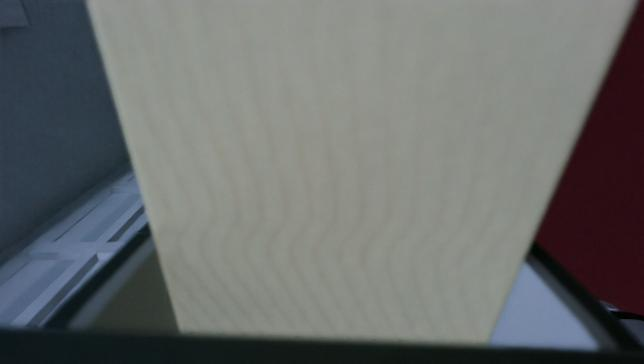

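>>> move(joints={"torso_squat_rad":0.9,"torso_shift_rad":0.12,"torso_pitch_rad":0.45,"torso_yaw_rad":0.3,"left_shoulder_roll_rad":0.35}, min_time_s=1.5, cameras=[])

>>> move(target={"side":"right","x":0.42,"y":-0.12,"z":0.82,"quat_wxyz":[0.5,0.5,-0.5,0.5]}, min_time_s=2, cameras=["head_camera"])

Scene clock: 126.80 s.
Joint torques (N m): left_arm=[9.83 11.05 1.78 4.36 -0.02 0.32 -0.07] | right_arm=[-27.65 -4.63 -7.11 -10.89 -8.05 5.49 -0.08]
External joint torques (N m): left_arm=[-1.17 -1.43 0.67 0.09 -0.06 -0.21 -0.09] | right_arm=[-10 1.2 -4.69 -5.31 -6.46 4.39 -0.13]
Motor temperatures (°C): left_arm=[31 28 32 35 34 32 37] | right_arm=[36 30 32 33 37 37 34]
Wrist force (N): left_arm=[2.4 -1.1 -6.7] | right_arm=[-28.3 -3.4 4.8]
Wrist torque (N m): left_arm=[-0.11 0.26 0.04] | right_arm=[-0.31 1.94 0.06]
Wrist force, peak (N): left_arm=[2.6 -0.5 -8.2] | right_arm=[-29.5 -3.8 3.6]
move: done
base_odometry: x=-0.148 y=-0.199 heading=+0.000
lidar_m: 0.94 0.96 1.84 3.79 1.24 0.88 0.83 0.87 1.17 2.96 2.53 0.98
base_status: not commanded
joint_positions: torso_squat_rad=+0.900 torso_shift_rad=+0.120 torso_pitch_rad=+0.451 torso_yaw_rad=+0.300 left_shoulder_pitch_rad=+0.037 left_shoulder_roll_rad=+0.350 left_shoulder_yaw_rad=-0.043 left_elbow_rad=-0.196 left_forearm_roll_rad=-0.014 left_wrist_pitch_rad=+0.002 left_hand_roll_rad=+0.027 left_gripper_m=+0.099 right_shoulder_pitch_rad=-1.056 right_shoulder_roll_rad=-0.485 right_shoulder_yaw_rad=+0.260 right_elbow_rad=-0.333 right_forearm_roll_rad=-2.201 right_wrist_pitch_rad=+1.667 right_hand_roll_rad=+2.035 right_gripper_m=+0.074 head_pan_rad=+0.000 head_tilt_rad=+0.500
joint_status: all done
wheel_motors_off: 0
motor_effort: left_wheel=-1(2) right_wheel=+19(23)
chest: x=-0.0409 y=+0.0001 z=+0.9910 quat_wxyz=(+0.964, +0.033, +0.221, +0.146) (m; base frame)
left_hand: x=-0.3886 y=+0.4759 z=+0.4510 quat_wxyz=(+0.961, +0.202, +0.171, +0.076) (m; base frame)
right_hand: x=+0.3818 y=+0.0520 z=+0.6972 quat_wxyz=(+0.439, +0.623, -0.413, +0.498) (m; base frame)
pictures: none
No camera images: "cameras" was empty.

Scene clock: 129.13 s.
Joint torques (N m): left_arm=[10.04 10.9 2.1 4.25 -0.01 0.31 -0.02] | right_arm=[-18.11 -14.45 -13.48 -11.88 -9.6 0.43 -0.21]
External joint torques (N m): left_arm=[-0.95 -1.58 1 -0.03 -0.05 -0.21 -0.04] | right_arm=[-7.81 0.13 -5.9 -5.91 -7.74 0.2 -0.26]
Motor temperatures (°C): left_arm=[31 28 32 35 34 32 37] | right_arm=[36 30 32 33 38 37 34]
Wrist force (N): left_arm=[2.7 -0.8 -6.2] | right_arm=[-28.2 1.2 1.0]
Wrist torque (N m): left_arm=[-0.16 0.33 0.08] | right_arm=[-0.05 1.90 0.06]
Wrist force, peak (N): left_arm=[3.2 -1.3 -7.4] | right_arm=[-30.6 1.4 0.5]
move: done
base_odometry: x=-0.148 y=-0.199 heading=+0.000
lidar_m: 0.92 0.96 1.82 3.80 1.24 0.88 0.84 0.89 1.18 2.95 2.52 0.99
base_status: not commanded
joint_positions: torso_squat_rad=+0.900 torso_shift_rad=+0.120 torso_pitch_rad=+0.451 torso_yaw_rad=+0.300 left_shoulder_pitch_rad=+0.037 left_shoulder_roll_rad=+0.350 left_shoulder_yaw_rad=-0.043 left_elbow_rad=-0.196 left_forearm_roll_rad=-0.014 left_wrist_pitch_rad=+0.002 left_hand_roll_rad=+0.027 left_gripper_m=+0.099 right_shoulder_pitch_rad=-0.456 right_shoulder_roll_rad=-0.989 right_shoulder_yaw_rad=-0.094 right_elbow_rad=-1.376 right_forearm_roll_rad=-2.404 right_wrist_pitch_rad=+1.365 right_hand_roll_rad=+1.616 right_gripper_m=+0.074 head_pan_rad=+0.000 head_tilt_rad=+0.500
joint_status: all done
wheel_motors_off: 0
motor_effort: left_wheel=-1(1) right_wheel=+19(20)
chest: x=-0.0409 y=+0.0001 z=+0.9910 quat_wxyz=(+0.964, +0.033, +0.221, +0.146) (m; base frame)
left_hand: x=-0.3886 y=+0.4759 z=+0.4510 quat_wxyz=(+0.961, +0.202, +0.171, +0.076) (m; base frame)
right_hand: x=+0.4194 y=-0.1206 z=+0.8188 quat_wxyz=(+0.498, +0.503, -0.498, +0.501) (m; base frame)
right_hand_status: reached (checked arc, planned for 2.0 s): 1 mm and 0.5 deg off.
pictures: head_camera
camera_calibration:
head_camera: T_world_to_cam=[[0.256602, -0.953386, -0.158779, 0.173127], [-0.769042, -0.101894, -0.631024, 0.835695], [0.585431, 0.28403, -0.75934, 0.787434], [0, 0, 0, 1]] pos_world=[0.137272, 0.0265543, 1.15276]

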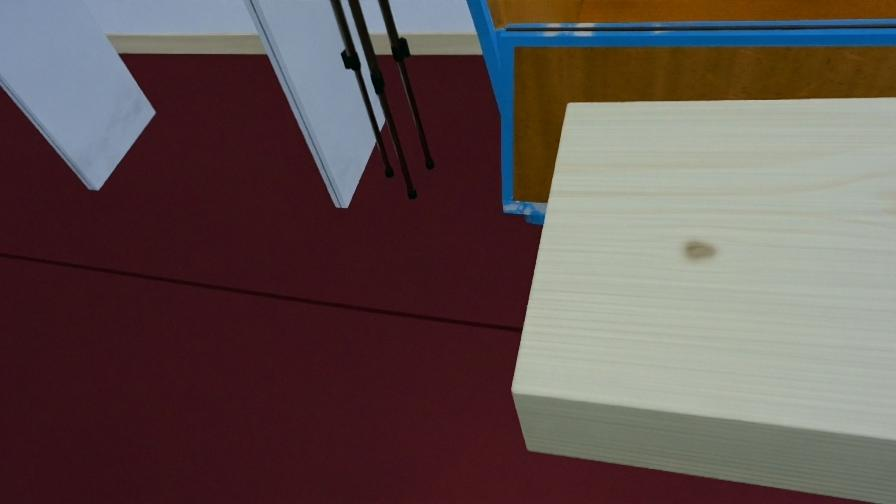

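>>> move(joints={"torso_squat_rad":1.0,"torso_shift_rad":0.25,"torso_pitch_rad":0.62,"torso_yaw_rad":0.55,"head_pan_rad":-0.5,"head_tilt_rad":0.5}, min_time_s=1.5, cameras=[])

>>> move(target={"side":"right","x":0.45,"y":-0.12,"z":0.82,"quat_wxyz":[0.5,0.5,-0.5,0.5]}, min_time_s=2, cameras=["head_camera"])

>>> move(joints={"torso_squat_rad":1.1,"torso_shift_rad":0.35,"torso_pitch_rad":0.8,"torso_yaw_rad":0.8}, min_time_s=1.5, cameras=[])

>>> move(target={"side":"right","x":0.45,"y":-0.12,"z":0.80,"quat_wxyz":[0.5,0.5,-0.5,0.5]}, min_time_s=2, cameras=["head_camera"])

Scene clock: 134.03 s.
Joint torques (N m): left_arm=[12.54 14 2.15 5.22 0.08 0.52 0.03] | right_arm=[-17.36 -11.66 -12.13 -13.53 -9.41 1.89 -0.21]
External joint torques (N m): left_arm=[-0.98 -2.4 0.69 -0.05 0.03 -0.24 0] | right_arm=[-8.21 -0.04 -6.07 -6.61 -7.57 1.48 -0.26]
Motor temperatures (°C): left_arm=[31 28 32 35 34 32 37] | right_arm=[36 30 32 33 38 37 34]
Wrist force (N): left_arm=[3.5 -2.5 -5.9] | right_arm=[-28.2 -3.9 4.7]
Wrist torque (N m): left_arm=[-0.02 0.32 0.04] | right_arm=[-0.50 1.93 0.06]
Wrist force, peak (N): left_arm=[3.7 -1.1 -7.4] | right_arm=[-29.6 -4.2 3.5]
move: done
base_odometry: x=-0.148 y=-0.199 heading=+0.000
lidar_m: 0.92 0.95 1.84 3.79 1.24 0.87 0.83 0.87 1.17 2.95 2.53 0.98
base_status: not commanded
joint_positions: torso_squat_rad=+1.000 torso_shift_rad=+0.250 torso_pitch_rad=+0.621 torso_yaw_rad=+0.550 left_shoulder_pitch_rad=+0.037 left_shoulder_roll_rad=+0.350 left_shoulder_yaw_rad=-0.043 left_elbow_rad=-0.196 left_forearm_roll_rad=-0.014 left_wrist_pitch_rad=+0.002 left_hand_roll_rad=+0.027 left_gripper_m=+0.099 right_shoulder_pitch_rad=-0.456 right_shoulder_roll_rad=-0.989 right_shoulder_yaw_rad=-0.094 right_elbow_rad=-1.376 right_forearm_roll_rad=-2.404 right_wrist_pitch_rad=+1.365 right_hand_roll_rad=+1.616 right_gripper_m=+0.074 head_pan_rad=-0.500 head_tilt_rad=+0.500
joint_status: all done
wheel_motors_off: 0
motor_effort: left_wheel=-3(3) right_wheel=+16(22)
chest: x=+0.0458 y=+0.0001 z=+0.8986 quat_wxyz=(+0.916, +0.083, +0.294, +0.259) (m; base frame)
left_hand: x=-0.4821 y=+0.4420 z=+0.4924 quat_wxyz=(+0.915, +0.249, +0.267, +0.172) (m; base frame)
right_hand: x=+0.4823 y=+0.0042 z=+0.6423 quat_wxyz=(+0.448, +0.625, -0.428, +0.475) (m; base frame)
pictures: none
No camera images: "cameras" was empty.

Scene clock: 136.37 s.
Joint torques (N m): left_arm=[12.38 13.76 2.54 5.22 -0.04 0.55 0.05] | right_arm=[-6.26 -12.41 -13.04 -6.46 -8.42 -3.36 -0.29]
External joint torques (N m): left_arm=[-1.13 -2.65 1.09 -0.05 -0.08 -0.2 0.02] | right_arm=[-5.72 -1.57 -5.14 -2.43 -6.81 -2.65 -0.34]
Motor temperatures (°C): left_arm=[31 28 32 35 34 32 37] | right_arm=[35 30 32 33 38 37 34]
Wrist force (N): left_arm=[3.8 -1.8 -6.3] | right_arm=[-28.2 1.1 -0.1]
Wrist torque (N m): left_arm=[-0.16 0.38 0.02] | right_arm=[-0.15 2.01 0.06]
Wrist force, peak (N): left_arm=[3.2 -2.0 -7.1] | right_arm=[-30.4 -2.9 4.4]
move: done
base_odometry: x=-0.148 y=-0.199 heading=+0.000
lidar_m: 0.93 0.97 1.84 3.78 1.23 0.87 0.83 0.89 1.17 2.97 2.52 0.99
base_status: not commanded
joint_positions: torso_squat_rad=+1.000 torso_shift_rad=+0.250 torso_pitch_rad=+0.621 torso_yaw_rad=+0.550 left_shoulder_pitch_rad=+0.037 left_shoulder_roll_rad=+0.350 left_shoulder_yaw_rad=-0.043 left_elbow_rad=-0.196 left_forearm_roll_rad=-0.014 left_wrist_pitch_rad=+0.002 left_hand_roll_rad=+0.027 left_gripper_m=+0.099 right_shoulder_pitch_rad=+0.227 right_shoulder_roll_rad=-1.072 right_shoulder_yaw_rad=-1.042 right_elbow_rad=-2.096 right_forearm_roll_rad=-2.506 right_wrist_pitch_rad=+1.204 right_hand_roll_rad=+1.194 right_gripper_m=+0.074 head_pan_rad=-0.500 head_tilt_rad=+0.500
joint_status: all done
wheel_motors_off: 0
motor_effort: left_wheel=-2(4) right_wheel=+17(19)
chest: x=+0.0458 y=+0.0001 z=+0.8986 quat_wxyz=(+0.916, +0.083, +0.294, +0.259) (m; base frame)
left_hand: x=-0.4822 y=+0.4420 z=+0.4924 quat_wxyz=(+0.915, +0.249, +0.267, +0.172) (m; base frame)
right_hand: x=+0.4500 y=-0.1195 z=+0.8188 quat_wxyz=(+0.501, +0.500, -0.499, +0.500) (m; base frame)
right_hand_status: reached (checked arc, planned for 2.0 s): 1 mm and 0.2 deg off.
pictures: head_camera
camera_calibration:
head_camera: T_world_to_cam=[[0.0265047, -0.99801, -0.0572173, 0.0660342], [-0.874712, 0.00455394, -0.484623, 0.715804], [0.483919, 0.0628934, -0.87285, 0.775438], [0, 0, 0, 1]] pos_world=[0.249123, 0.0138731, 1.02751]

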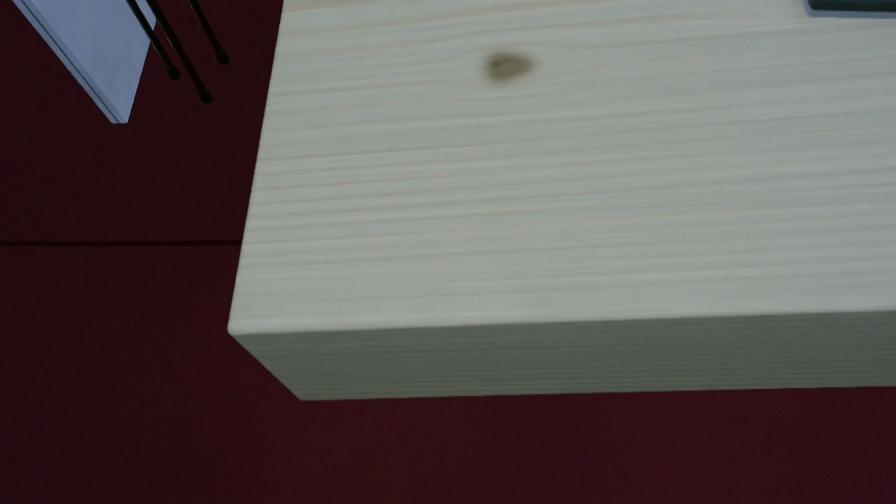

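Scene clock: 138.20 s.
Joint torques (N m): left_arm=[12.75 18.23 2.78 5.68 -0.01 0.67 0.07] | right_arm=[-6.4 -10.62 -11.48 -10.06 -8.92 -1.86 -0.17]
External joint torques (N m): left_arm=[-1.15 -2.75 0.92 0.18 -0.08 -0.18 0.04] | right_arm=[-6.05 -1.58 -4.76 -4.22 -7.21 -1.55 -0.22]
Motor temperatures (°C): left_arm=[31 28 32 35 34 32 37] | right_arm=[35 30 32 33 38 37 34]
Wrist force (N): left_arm=[4.1 -3.5 -5.0] | right_arm=[-28.1 -4.9 5.4]
Wrist torque (N m): left_arm=[0.06 0.36 0.04] | right_arm=[-0.48 1.92 0.08]
Wrist force, peak (N): left_arm=[4.4 -2.3 -6.5] | right_arm=[-29.6 -3.3 3.4]
move: done
base_odometry: x=-0.148 y=-0.199 heading=+0.000
lidar_m: 0.93 0.97 1.85 3.78 1.23 0.89 0.84 0.88 1.18 2.96 2.54 0.98
base_status: not commanded
joint_positions: torso_squat_rad=+1.100 torso_shift_rad=+0.350 torso_pitch_rad=+0.801 torso_yaw_rad=+0.800 left_shoulder_pitch_rad=+0.037 left_shoulder_roll_rad=+0.350 left_shoulder_yaw_rad=-0.043 left_elbow_rad=-0.196 left_forearm_roll_rad=-0.014 left_wrist_pitch_rad=+0.002 left_hand_roll_rad=+0.027 left_gripper_m=+0.099 right_shoulder_pitch_rad=+0.227 right_shoulder_roll_rad=-1.072 right_shoulder_yaw_rad=-1.042 right_elbow_rad=-2.095 right_forearm_roll_rad=-2.506 right_wrist_pitch_rad=+1.204 right_hand_roll_rad=+1.194 right_gripper_m=+0.074 head_pan_rad=-0.500 head_tilt_rad=+0.500
joint_status: all done
wheel_motors_off: 0
motor_effort: left_wheel=-3(4) right_wheel=+16(20)
chest: x=+0.1032 y=+0.0001 z=+0.7941 quat_wxyz=(+0.848, +0.152, +0.359, +0.359) (m; base frame)
left_hand: x=-0.5608 y=+0.3805 z=+0.5632 quat_wxyz=(+0.844, +0.310, +0.355, +0.256) (m; base frame)
right_hand: x=+0.4993 y=-0.0231 z=+0.6302 quat_wxyz=(+0.452, +0.627, -0.442, +0.456) (m; base frame)
pictures: none
No camera images: "cameras" was empty.

Scene clock: 140.53 s.
Joint torques (N m): left_arm=[12.91 18.39 2.77 5.57 0 0.71 -0.1] | right_arm=[1.15 -9.72 -9.4 4.04 -5 -7.95 -0.16]
External joint torques (N m): left_arm=[-0.99 -2.59 0.91 0.07 -0.07 -0.15 -0.14] | right_arm=[-3.39 -2.46 -4.35 4.33 -3.96 -6.37 -0.21]
Motor temperatures (°C): left_arm=[31 28 32 36 34 32 37] | right_arm=[35 30 32 33 38 37 34]
Wrist force (N): left_arm=[3.9 -2.8 -5.7] | right_arm=[-28.1 0.1 0.1]
Wrist torque (N m): left_arm=[-0.03 0.36 0.07] | right_arm=[-0.39 2.06 0.05]
Wrist force, peak (N): left_arm=[3.8 -4.0 -6.0] | right_arm=[-29.2 -6.1 5.7]
move: done
base_odometry: x=-0.148 y=-0.199 heading=+0.000
lidar_m: 0.94 0.96 1.84 3.80 1.23 0.89 0.84 0.88 1.17 2.96 2.52 0.99
base_status: not commanded
joint_positions: torso_squat_rad=+1.100 torso_shift_rad=+0.350 torso_pitch_rad=+0.801 torso_yaw_rad=+0.800 left_shoulder_pitch_rad=+0.037 left_shoulder_roll_rad=+0.350 left_shoulder_yaw_rad=-0.043 left_elbow_rad=-0.196 left_forearm_roll_rad=-0.014 left_wrist_pitch_rad=+0.002 left_hand_roll_rad=+0.027 left_gripper_m=+0.099 right_shoulder_pitch_rad=+0.379 right_shoulder_roll_rad=-1.122 right_shoulder_yaw_rad=-2.067 right_elbow_rad=-2.303 right_forearm_roll_rad=-2.661 right_wrist_pitch_rad=+1.319 right_hand_roll_rad=+0.558 right_gripper_m=+0.074 head_pan_rad=-0.500 head_tilt_rad=+0.500
joint_status: all done
wheel_motors_off: 0
motor_effort: left_wheel=-3(4) right_wheel=+16(18)
chest: x=+0.1032 y=+0.0001 z=+0.7941 quat_wxyz=(+0.848, +0.152, +0.359, +0.359) (m; base frame)
left_hand: x=-0.5608 y=+0.3805 z=+0.5632 quat_wxyz=(+0.844, +0.310, +0.355, +0.256) (m; base frame)
right_hand: x=+0.4497 y=-0.1196 z=+0.7992 quat_wxyz=(+0.500, +0.500, -0.499, +0.500) (m; base frame)
right_hand_status: reached (checked arc, planned for 2.0 s): 1 mm and 0.1 deg off.
pictures: head_camera
camera_calibration:
head_camera: T_world_to_cam=[[0.186455, -0.953423, -0.237107, 0.18482], [-0.938851, -0.101804, -0.328929, 0.598381], [0.28947, 0.283939, -0.914104, 0.709219], [0, 0, 0, 1]] pos_world=[0.322033, 0.0357547, 0.888947]

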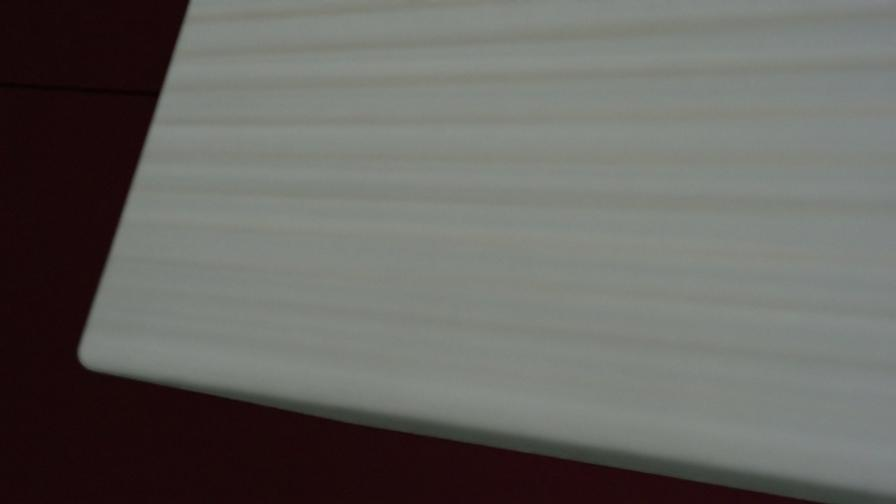

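>>> move(joints={"head_tilt_rad":-0.1}, cameras=["head_camera"])

Scene clock: 142.40 s.
Joint torques (N m): left_arm=[12.83 18.05 2.66 5.47 0 0.67 0.09] | right_arm=[1.15 -9.64 -8.95 4.49 -5 -8.08 -0.2]
External joint torques (N m): left_arm=[-1.06 -2.93 0.81 -0.02 -0.06 -0.18 0.06] | right_arm=[-3.39 -2.38 -3.9 4.78 -4.07 -6.45 -0.25]
Motor temperatures (°C): left_arm=[31 28 32 36 34 32 37] | right_arm=[35 30 32 33 38 37 34]
Wrist force (N): left_arm=[3.5 -2.9 -4.9] | right_arm=[-28.3 0.5 0.7]
Wrist torque (N m): left_arm=[-0.06 0.34 0.09] | right_arm=[-0.11 2.00 0.06]
Wrist force, peak (N): left_arm=[4.2 -3.4 -5.7] | right_arm=[-28.9 0.8 0.8]
move: done
base_odometry: x=-0.148 y=-0.199 heading=+0.000
lidar_m: 0.93 0.98 1.83 3.78 1.25 0.88 0.84 0.88 1.18 2.95 2.51 0.98
base_status: not commanded
joint_positions: torso_squat_rad=+1.100 torso_shift_rad=+0.350 torso_pitch_rad=+0.801 torso_yaw_rad=+0.800 left_shoulder_pitch_rad=+0.037 left_shoulder_roll_rad=+0.350 left_shoulder_yaw_rad=-0.043 left_elbow_rad=-0.196 left_forearm_roll_rad=-0.014 left_wrist_pitch_rad=+0.002 left_hand_roll_rad=+0.027 left_gripper_m=+0.099 right_shoulder_pitch_rad=+0.379 right_shoulder_roll_rad=-1.122 right_shoulder_yaw_rad=-2.067 right_elbow_rad=-2.303 right_forearm_roll_rad=-2.661 right_wrist_pitch_rad=+1.319 right_hand_roll_rad=+0.558 right_gripper_m=+0.074 head_pan_rad=-0.500 head_tilt_rad=-0.100
joint_status: all done
wheel_motors_off: 0
motor_effort: left_wheel=-3(4) right_wheel=+16(17)
chest: x=+0.1032 y=+0.0001 z=+0.7941 quat_wxyz=(+0.848, +0.152, +0.359, +0.359) (m; base frame)
left_hand: x=-0.5608 y=+0.3805 z=+0.5632 quat_wxyz=(+0.844, +0.310, +0.355, +0.256) (m; base frame)
right_hand: x=+0.4497 y=-0.1196 z=+0.7992 quat_wxyz=(+0.500, +0.500, -0.499, +0.500) (m; base frame)
pictures: head_camera
camera_calibration:
head_camera: T_world_to_cam=[[0.203574, -0.948467, -0.242833, 0.185623], [-0.610543, 0.0709117, -0.788802, 0.935301], [0.765373, 0.308839, -0.564644, 0.263974], [0, 0, 0, 1]] pos_world=[0.331214, 0.0282076, 0.931895]

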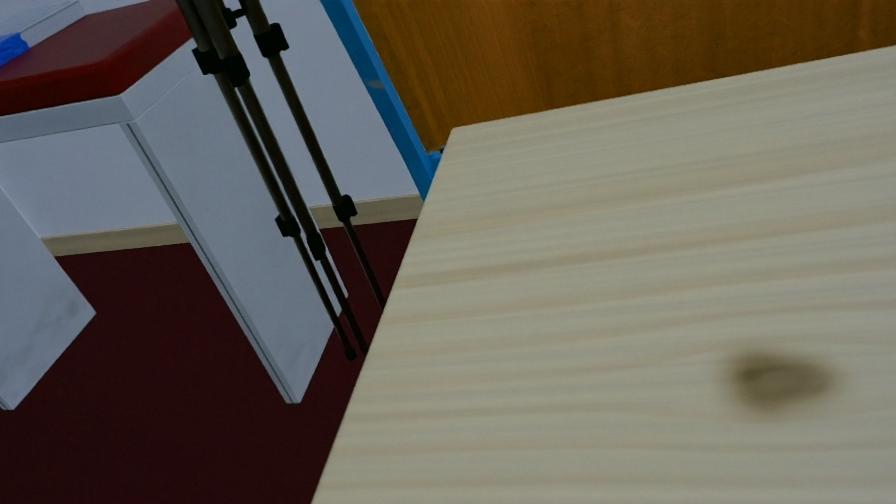

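>>> move(joints={"torso_squat_rad":1.0,"torso_shift_rad":0.25,"torso_pitch_rad":0.62,"torso_yaw_rad":0.55,"right_shoulder_pitch_rad":0.227,"right_shoulder_roll_rad":-1.072,"right_shoulder_yaw_rad":-1.042,"right_elbow_rad":-2.096,"right_forearm_roll_rad":-2.506,"right_wrist_pitch_rad":1.204,"right_hand_roll_rad":1.194,"head_tilt_rad":0.1}, min_time_s=2, cameras=[])

>>> move(joints={"torso_squat_rad":0.9,"torso_shift_rad":0.12,"torso_pitch_rad":0.45,"torso_yaw_rad":0.3,"right_shoulder_pitch_rad":-0.456,"right_shoulder_roll_rad":-0.989,"right_shoulder_yaw_rad":-0.094,"right_elbow_rad":-1.376,"right_forearm_roll_rad":-2.404,"right_wrist_pitch_rad":1.365,"right_hand_roll_rad":1.616,"head_pan_rad":-0.3,"head_tilt_rad":0.4}, min_time_s=2, cameras=["head_camera"])

Scene clock: 161.27 s.
Joint torques (N m): left_arm=[12.46 13.87 2.15 5.28 0.08 0.58 0.17] | right_arm=[-8.71 -9.55 -11.6 -5.88 -8.46 -3.86 -0.18]
External joint torques (N m): left_arm=[-1.05 -2.54 0.69 0.01 0.04 -0.18 0.14] | right_arm=[-8.18 1.27 -3.69 -2.08 -6.9 -3.01 -0.23]
Motor temperatures (°C): left_arm=[31 29 32 36 34 32 37] | right_arm=[34 30 32 32 37 38 34]
Wrist force (N): left_arm=[3.4 -2.6 -5.8] | right_arm=[-28.5 1.7 0.6]
Wrist torque (N m): left_arm=[-0.03 0.34 0.04] | right_arm=[0.08 1.99 0.11]
Wrist force, peak (N): left_arm=[4.8 -3.6 -5.7] | right_arm=[-30.3 2.7 0.0]
move: done
base_odometry: x=-0.148 y=-0.199 heading=+0.000
lidar_m: 0.93 0.96 1.84 3.79 1.24 0.88 0.84 0.88 1.17 2.96 2.54 0.97
base_status: not commanded
joint_positions: torso_squat_rad=+1.000 torso_shift_rad=+0.250 torso_pitch_rad=+0.621 torso_yaw_rad=+0.550 left_shoulder_pitch_rad=+0.037 left_shoulder_roll_rad=+0.350 left_shoulder_yaw_rad=-0.043 left_elbow_rad=-0.196 left_forearm_roll_rad=-0.014 left_wrist_pitch_rad=+0.002 left_hand_roll_rad=+0.027 left_gripper_m=+0.099 right_shoulder_pitch_rad=+0.229 right_shoulder_roll_rad=-1.072 right_shoulder_yaw_rad=-1.041 right_elbow_rad=-2.095 right_forearm_roll_rad=-2.504 right_wrist_pitch_rad=+1.205 right_hand_roll_rad=+1.194 right_gripper_m=+0.074 head_pan_rad=-0.500 head_tilt_rad=+0.100
joint_status: all done
wheel_motors_off: 0
motor_effort: left_wheel=-3(4) right_wheel=+18(19)
chest: x=+0.0457 y=+0.0001 z=+0.8986 quat_wxyz=(+0.916, +0.083, +0.294, +0.259) (m; base frame)
left_hand: x=-0.4822 y=+0.4420 z=+0.4924 quat_wxyz=(+0.915, +0.249, +0.267, +0.172) (m; base frame)
right_hand: x=+0.4499 y=-0.1195 z=+0.8175 quat_wxyz=(+0.502, +0.500, -0.497, +0.501) (m; base frame)
pictures: none
No camera images: "cameras" was empty.

Scene clock: 163.57 s.
Joint torques (N m): left_arm=[10.16 10.33 2.09 4.21 -0.04 0.32 0.01] | right_arm=[-20.08 -12.75 -13.03 -11.39 -9.43 1 -0.12]
External joint torques (N m): left_arm=[-0.84 -2.16 0.98 -0.07 -0.08 -0.2 -0.01] | right_arm=[-9.82 1.84 -5.45 -5.43 -7.57 0.88 -0.17]
Motor temperatures (°C): left_arm=[31 29 32 36 34 32 37] | right_arm=[34 30 32 32 38 38 34]
Wrist force (N): left_arm=[2.4 -1.3 -6.9] | right_arm=[-28.5 -1.3 1.0]
Wrist torque (N m): left_arm=[-0.12 0.27 0.07] | right_arm=[-0.31 1.99 0.06]
Wrist force, peak (N): left_arm=[4.0 -2.4 -7.0] | right_arm=[-31.1 0.4 -0.5]
move: done
base_odometry: x=-0.148 y=-0.199 heading=+0.000
lidar_m: 0.93 0.97 1.83 3.79 1.25 0.88 0.83 0.87 1.18 2.96 2.54 0.99
base_status: not commanded
joint_positions: torso_squat_rad=+0.900 torso_shift_rad=+0.120 torso_pitch_rad=+0.451 torso_yaw_rad=+0.300 left_shoulder_pitch_rad=+0.037 left_shoulder_roll_rad=+0.350 left_shoulder_yaw_rad=-0.043 left_elbow_rad=-0.196 left_forearm_roll_rad=-0.014 left_wrist_pitch_rad=+0.002 left_hand_roll_rad=+0.027 left_gripper_m=+0.099 right_shoulder_pitch_rad=-0.454 right_shoulder_roll_rad=-0.989 right_shoulder_yaw_rad=-0.093 right_elbow_rad=-1.375 right_forearm_roll_rad=-2.402 right_wrist_pitch_rad=+1.365 right_hand_roll_rad=+1.616 right_gripper_m=+0.074 head_pan_rad=-0.300 head_tilt_rad=+0.400
joint_status: all done
wheel_motors_off: 0
motor_effort: left_wheel=-2(4) right_wheel=+16(19)
chest: x=-0.0409 y=+0.0001 z=+0.9910 quat_wxyz=(+0.964, +0.033, +0.221, +0.146) (m; base frame)
left_hand: x=-0.3887 y=+0.4760 z=+0.4510 quat_wxyz=(+0.961, +0.202, +0.171, +0.076) (m; base frame)
right_hand: x=+0.4189 y=-0.1210 z=+0.8166 quat_wxyz=(+0.500, +0.503, -0.496, +0.501) (m; base frame)
pictures: head_camera
camera_calibration:
head_camera: T_world_to_cam=[[-0.00601748, -0.999504, -0.0309079, 0.0419135], [-0.712952, 0.0259612, -0.700732, 0.912117], [0.701187, 0.0178192, -0.712755, 0.727541], [0, 0, 0, 1]] pos_world=[0.140406, 0.00524888, 1.159]

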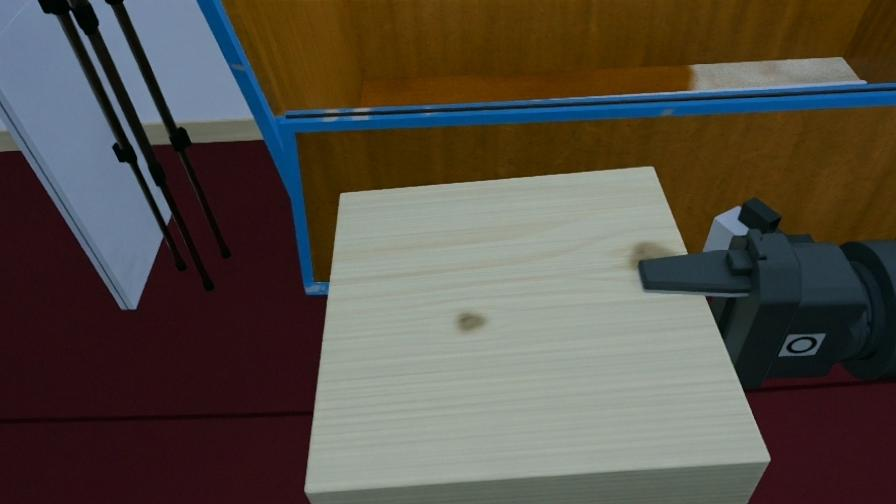

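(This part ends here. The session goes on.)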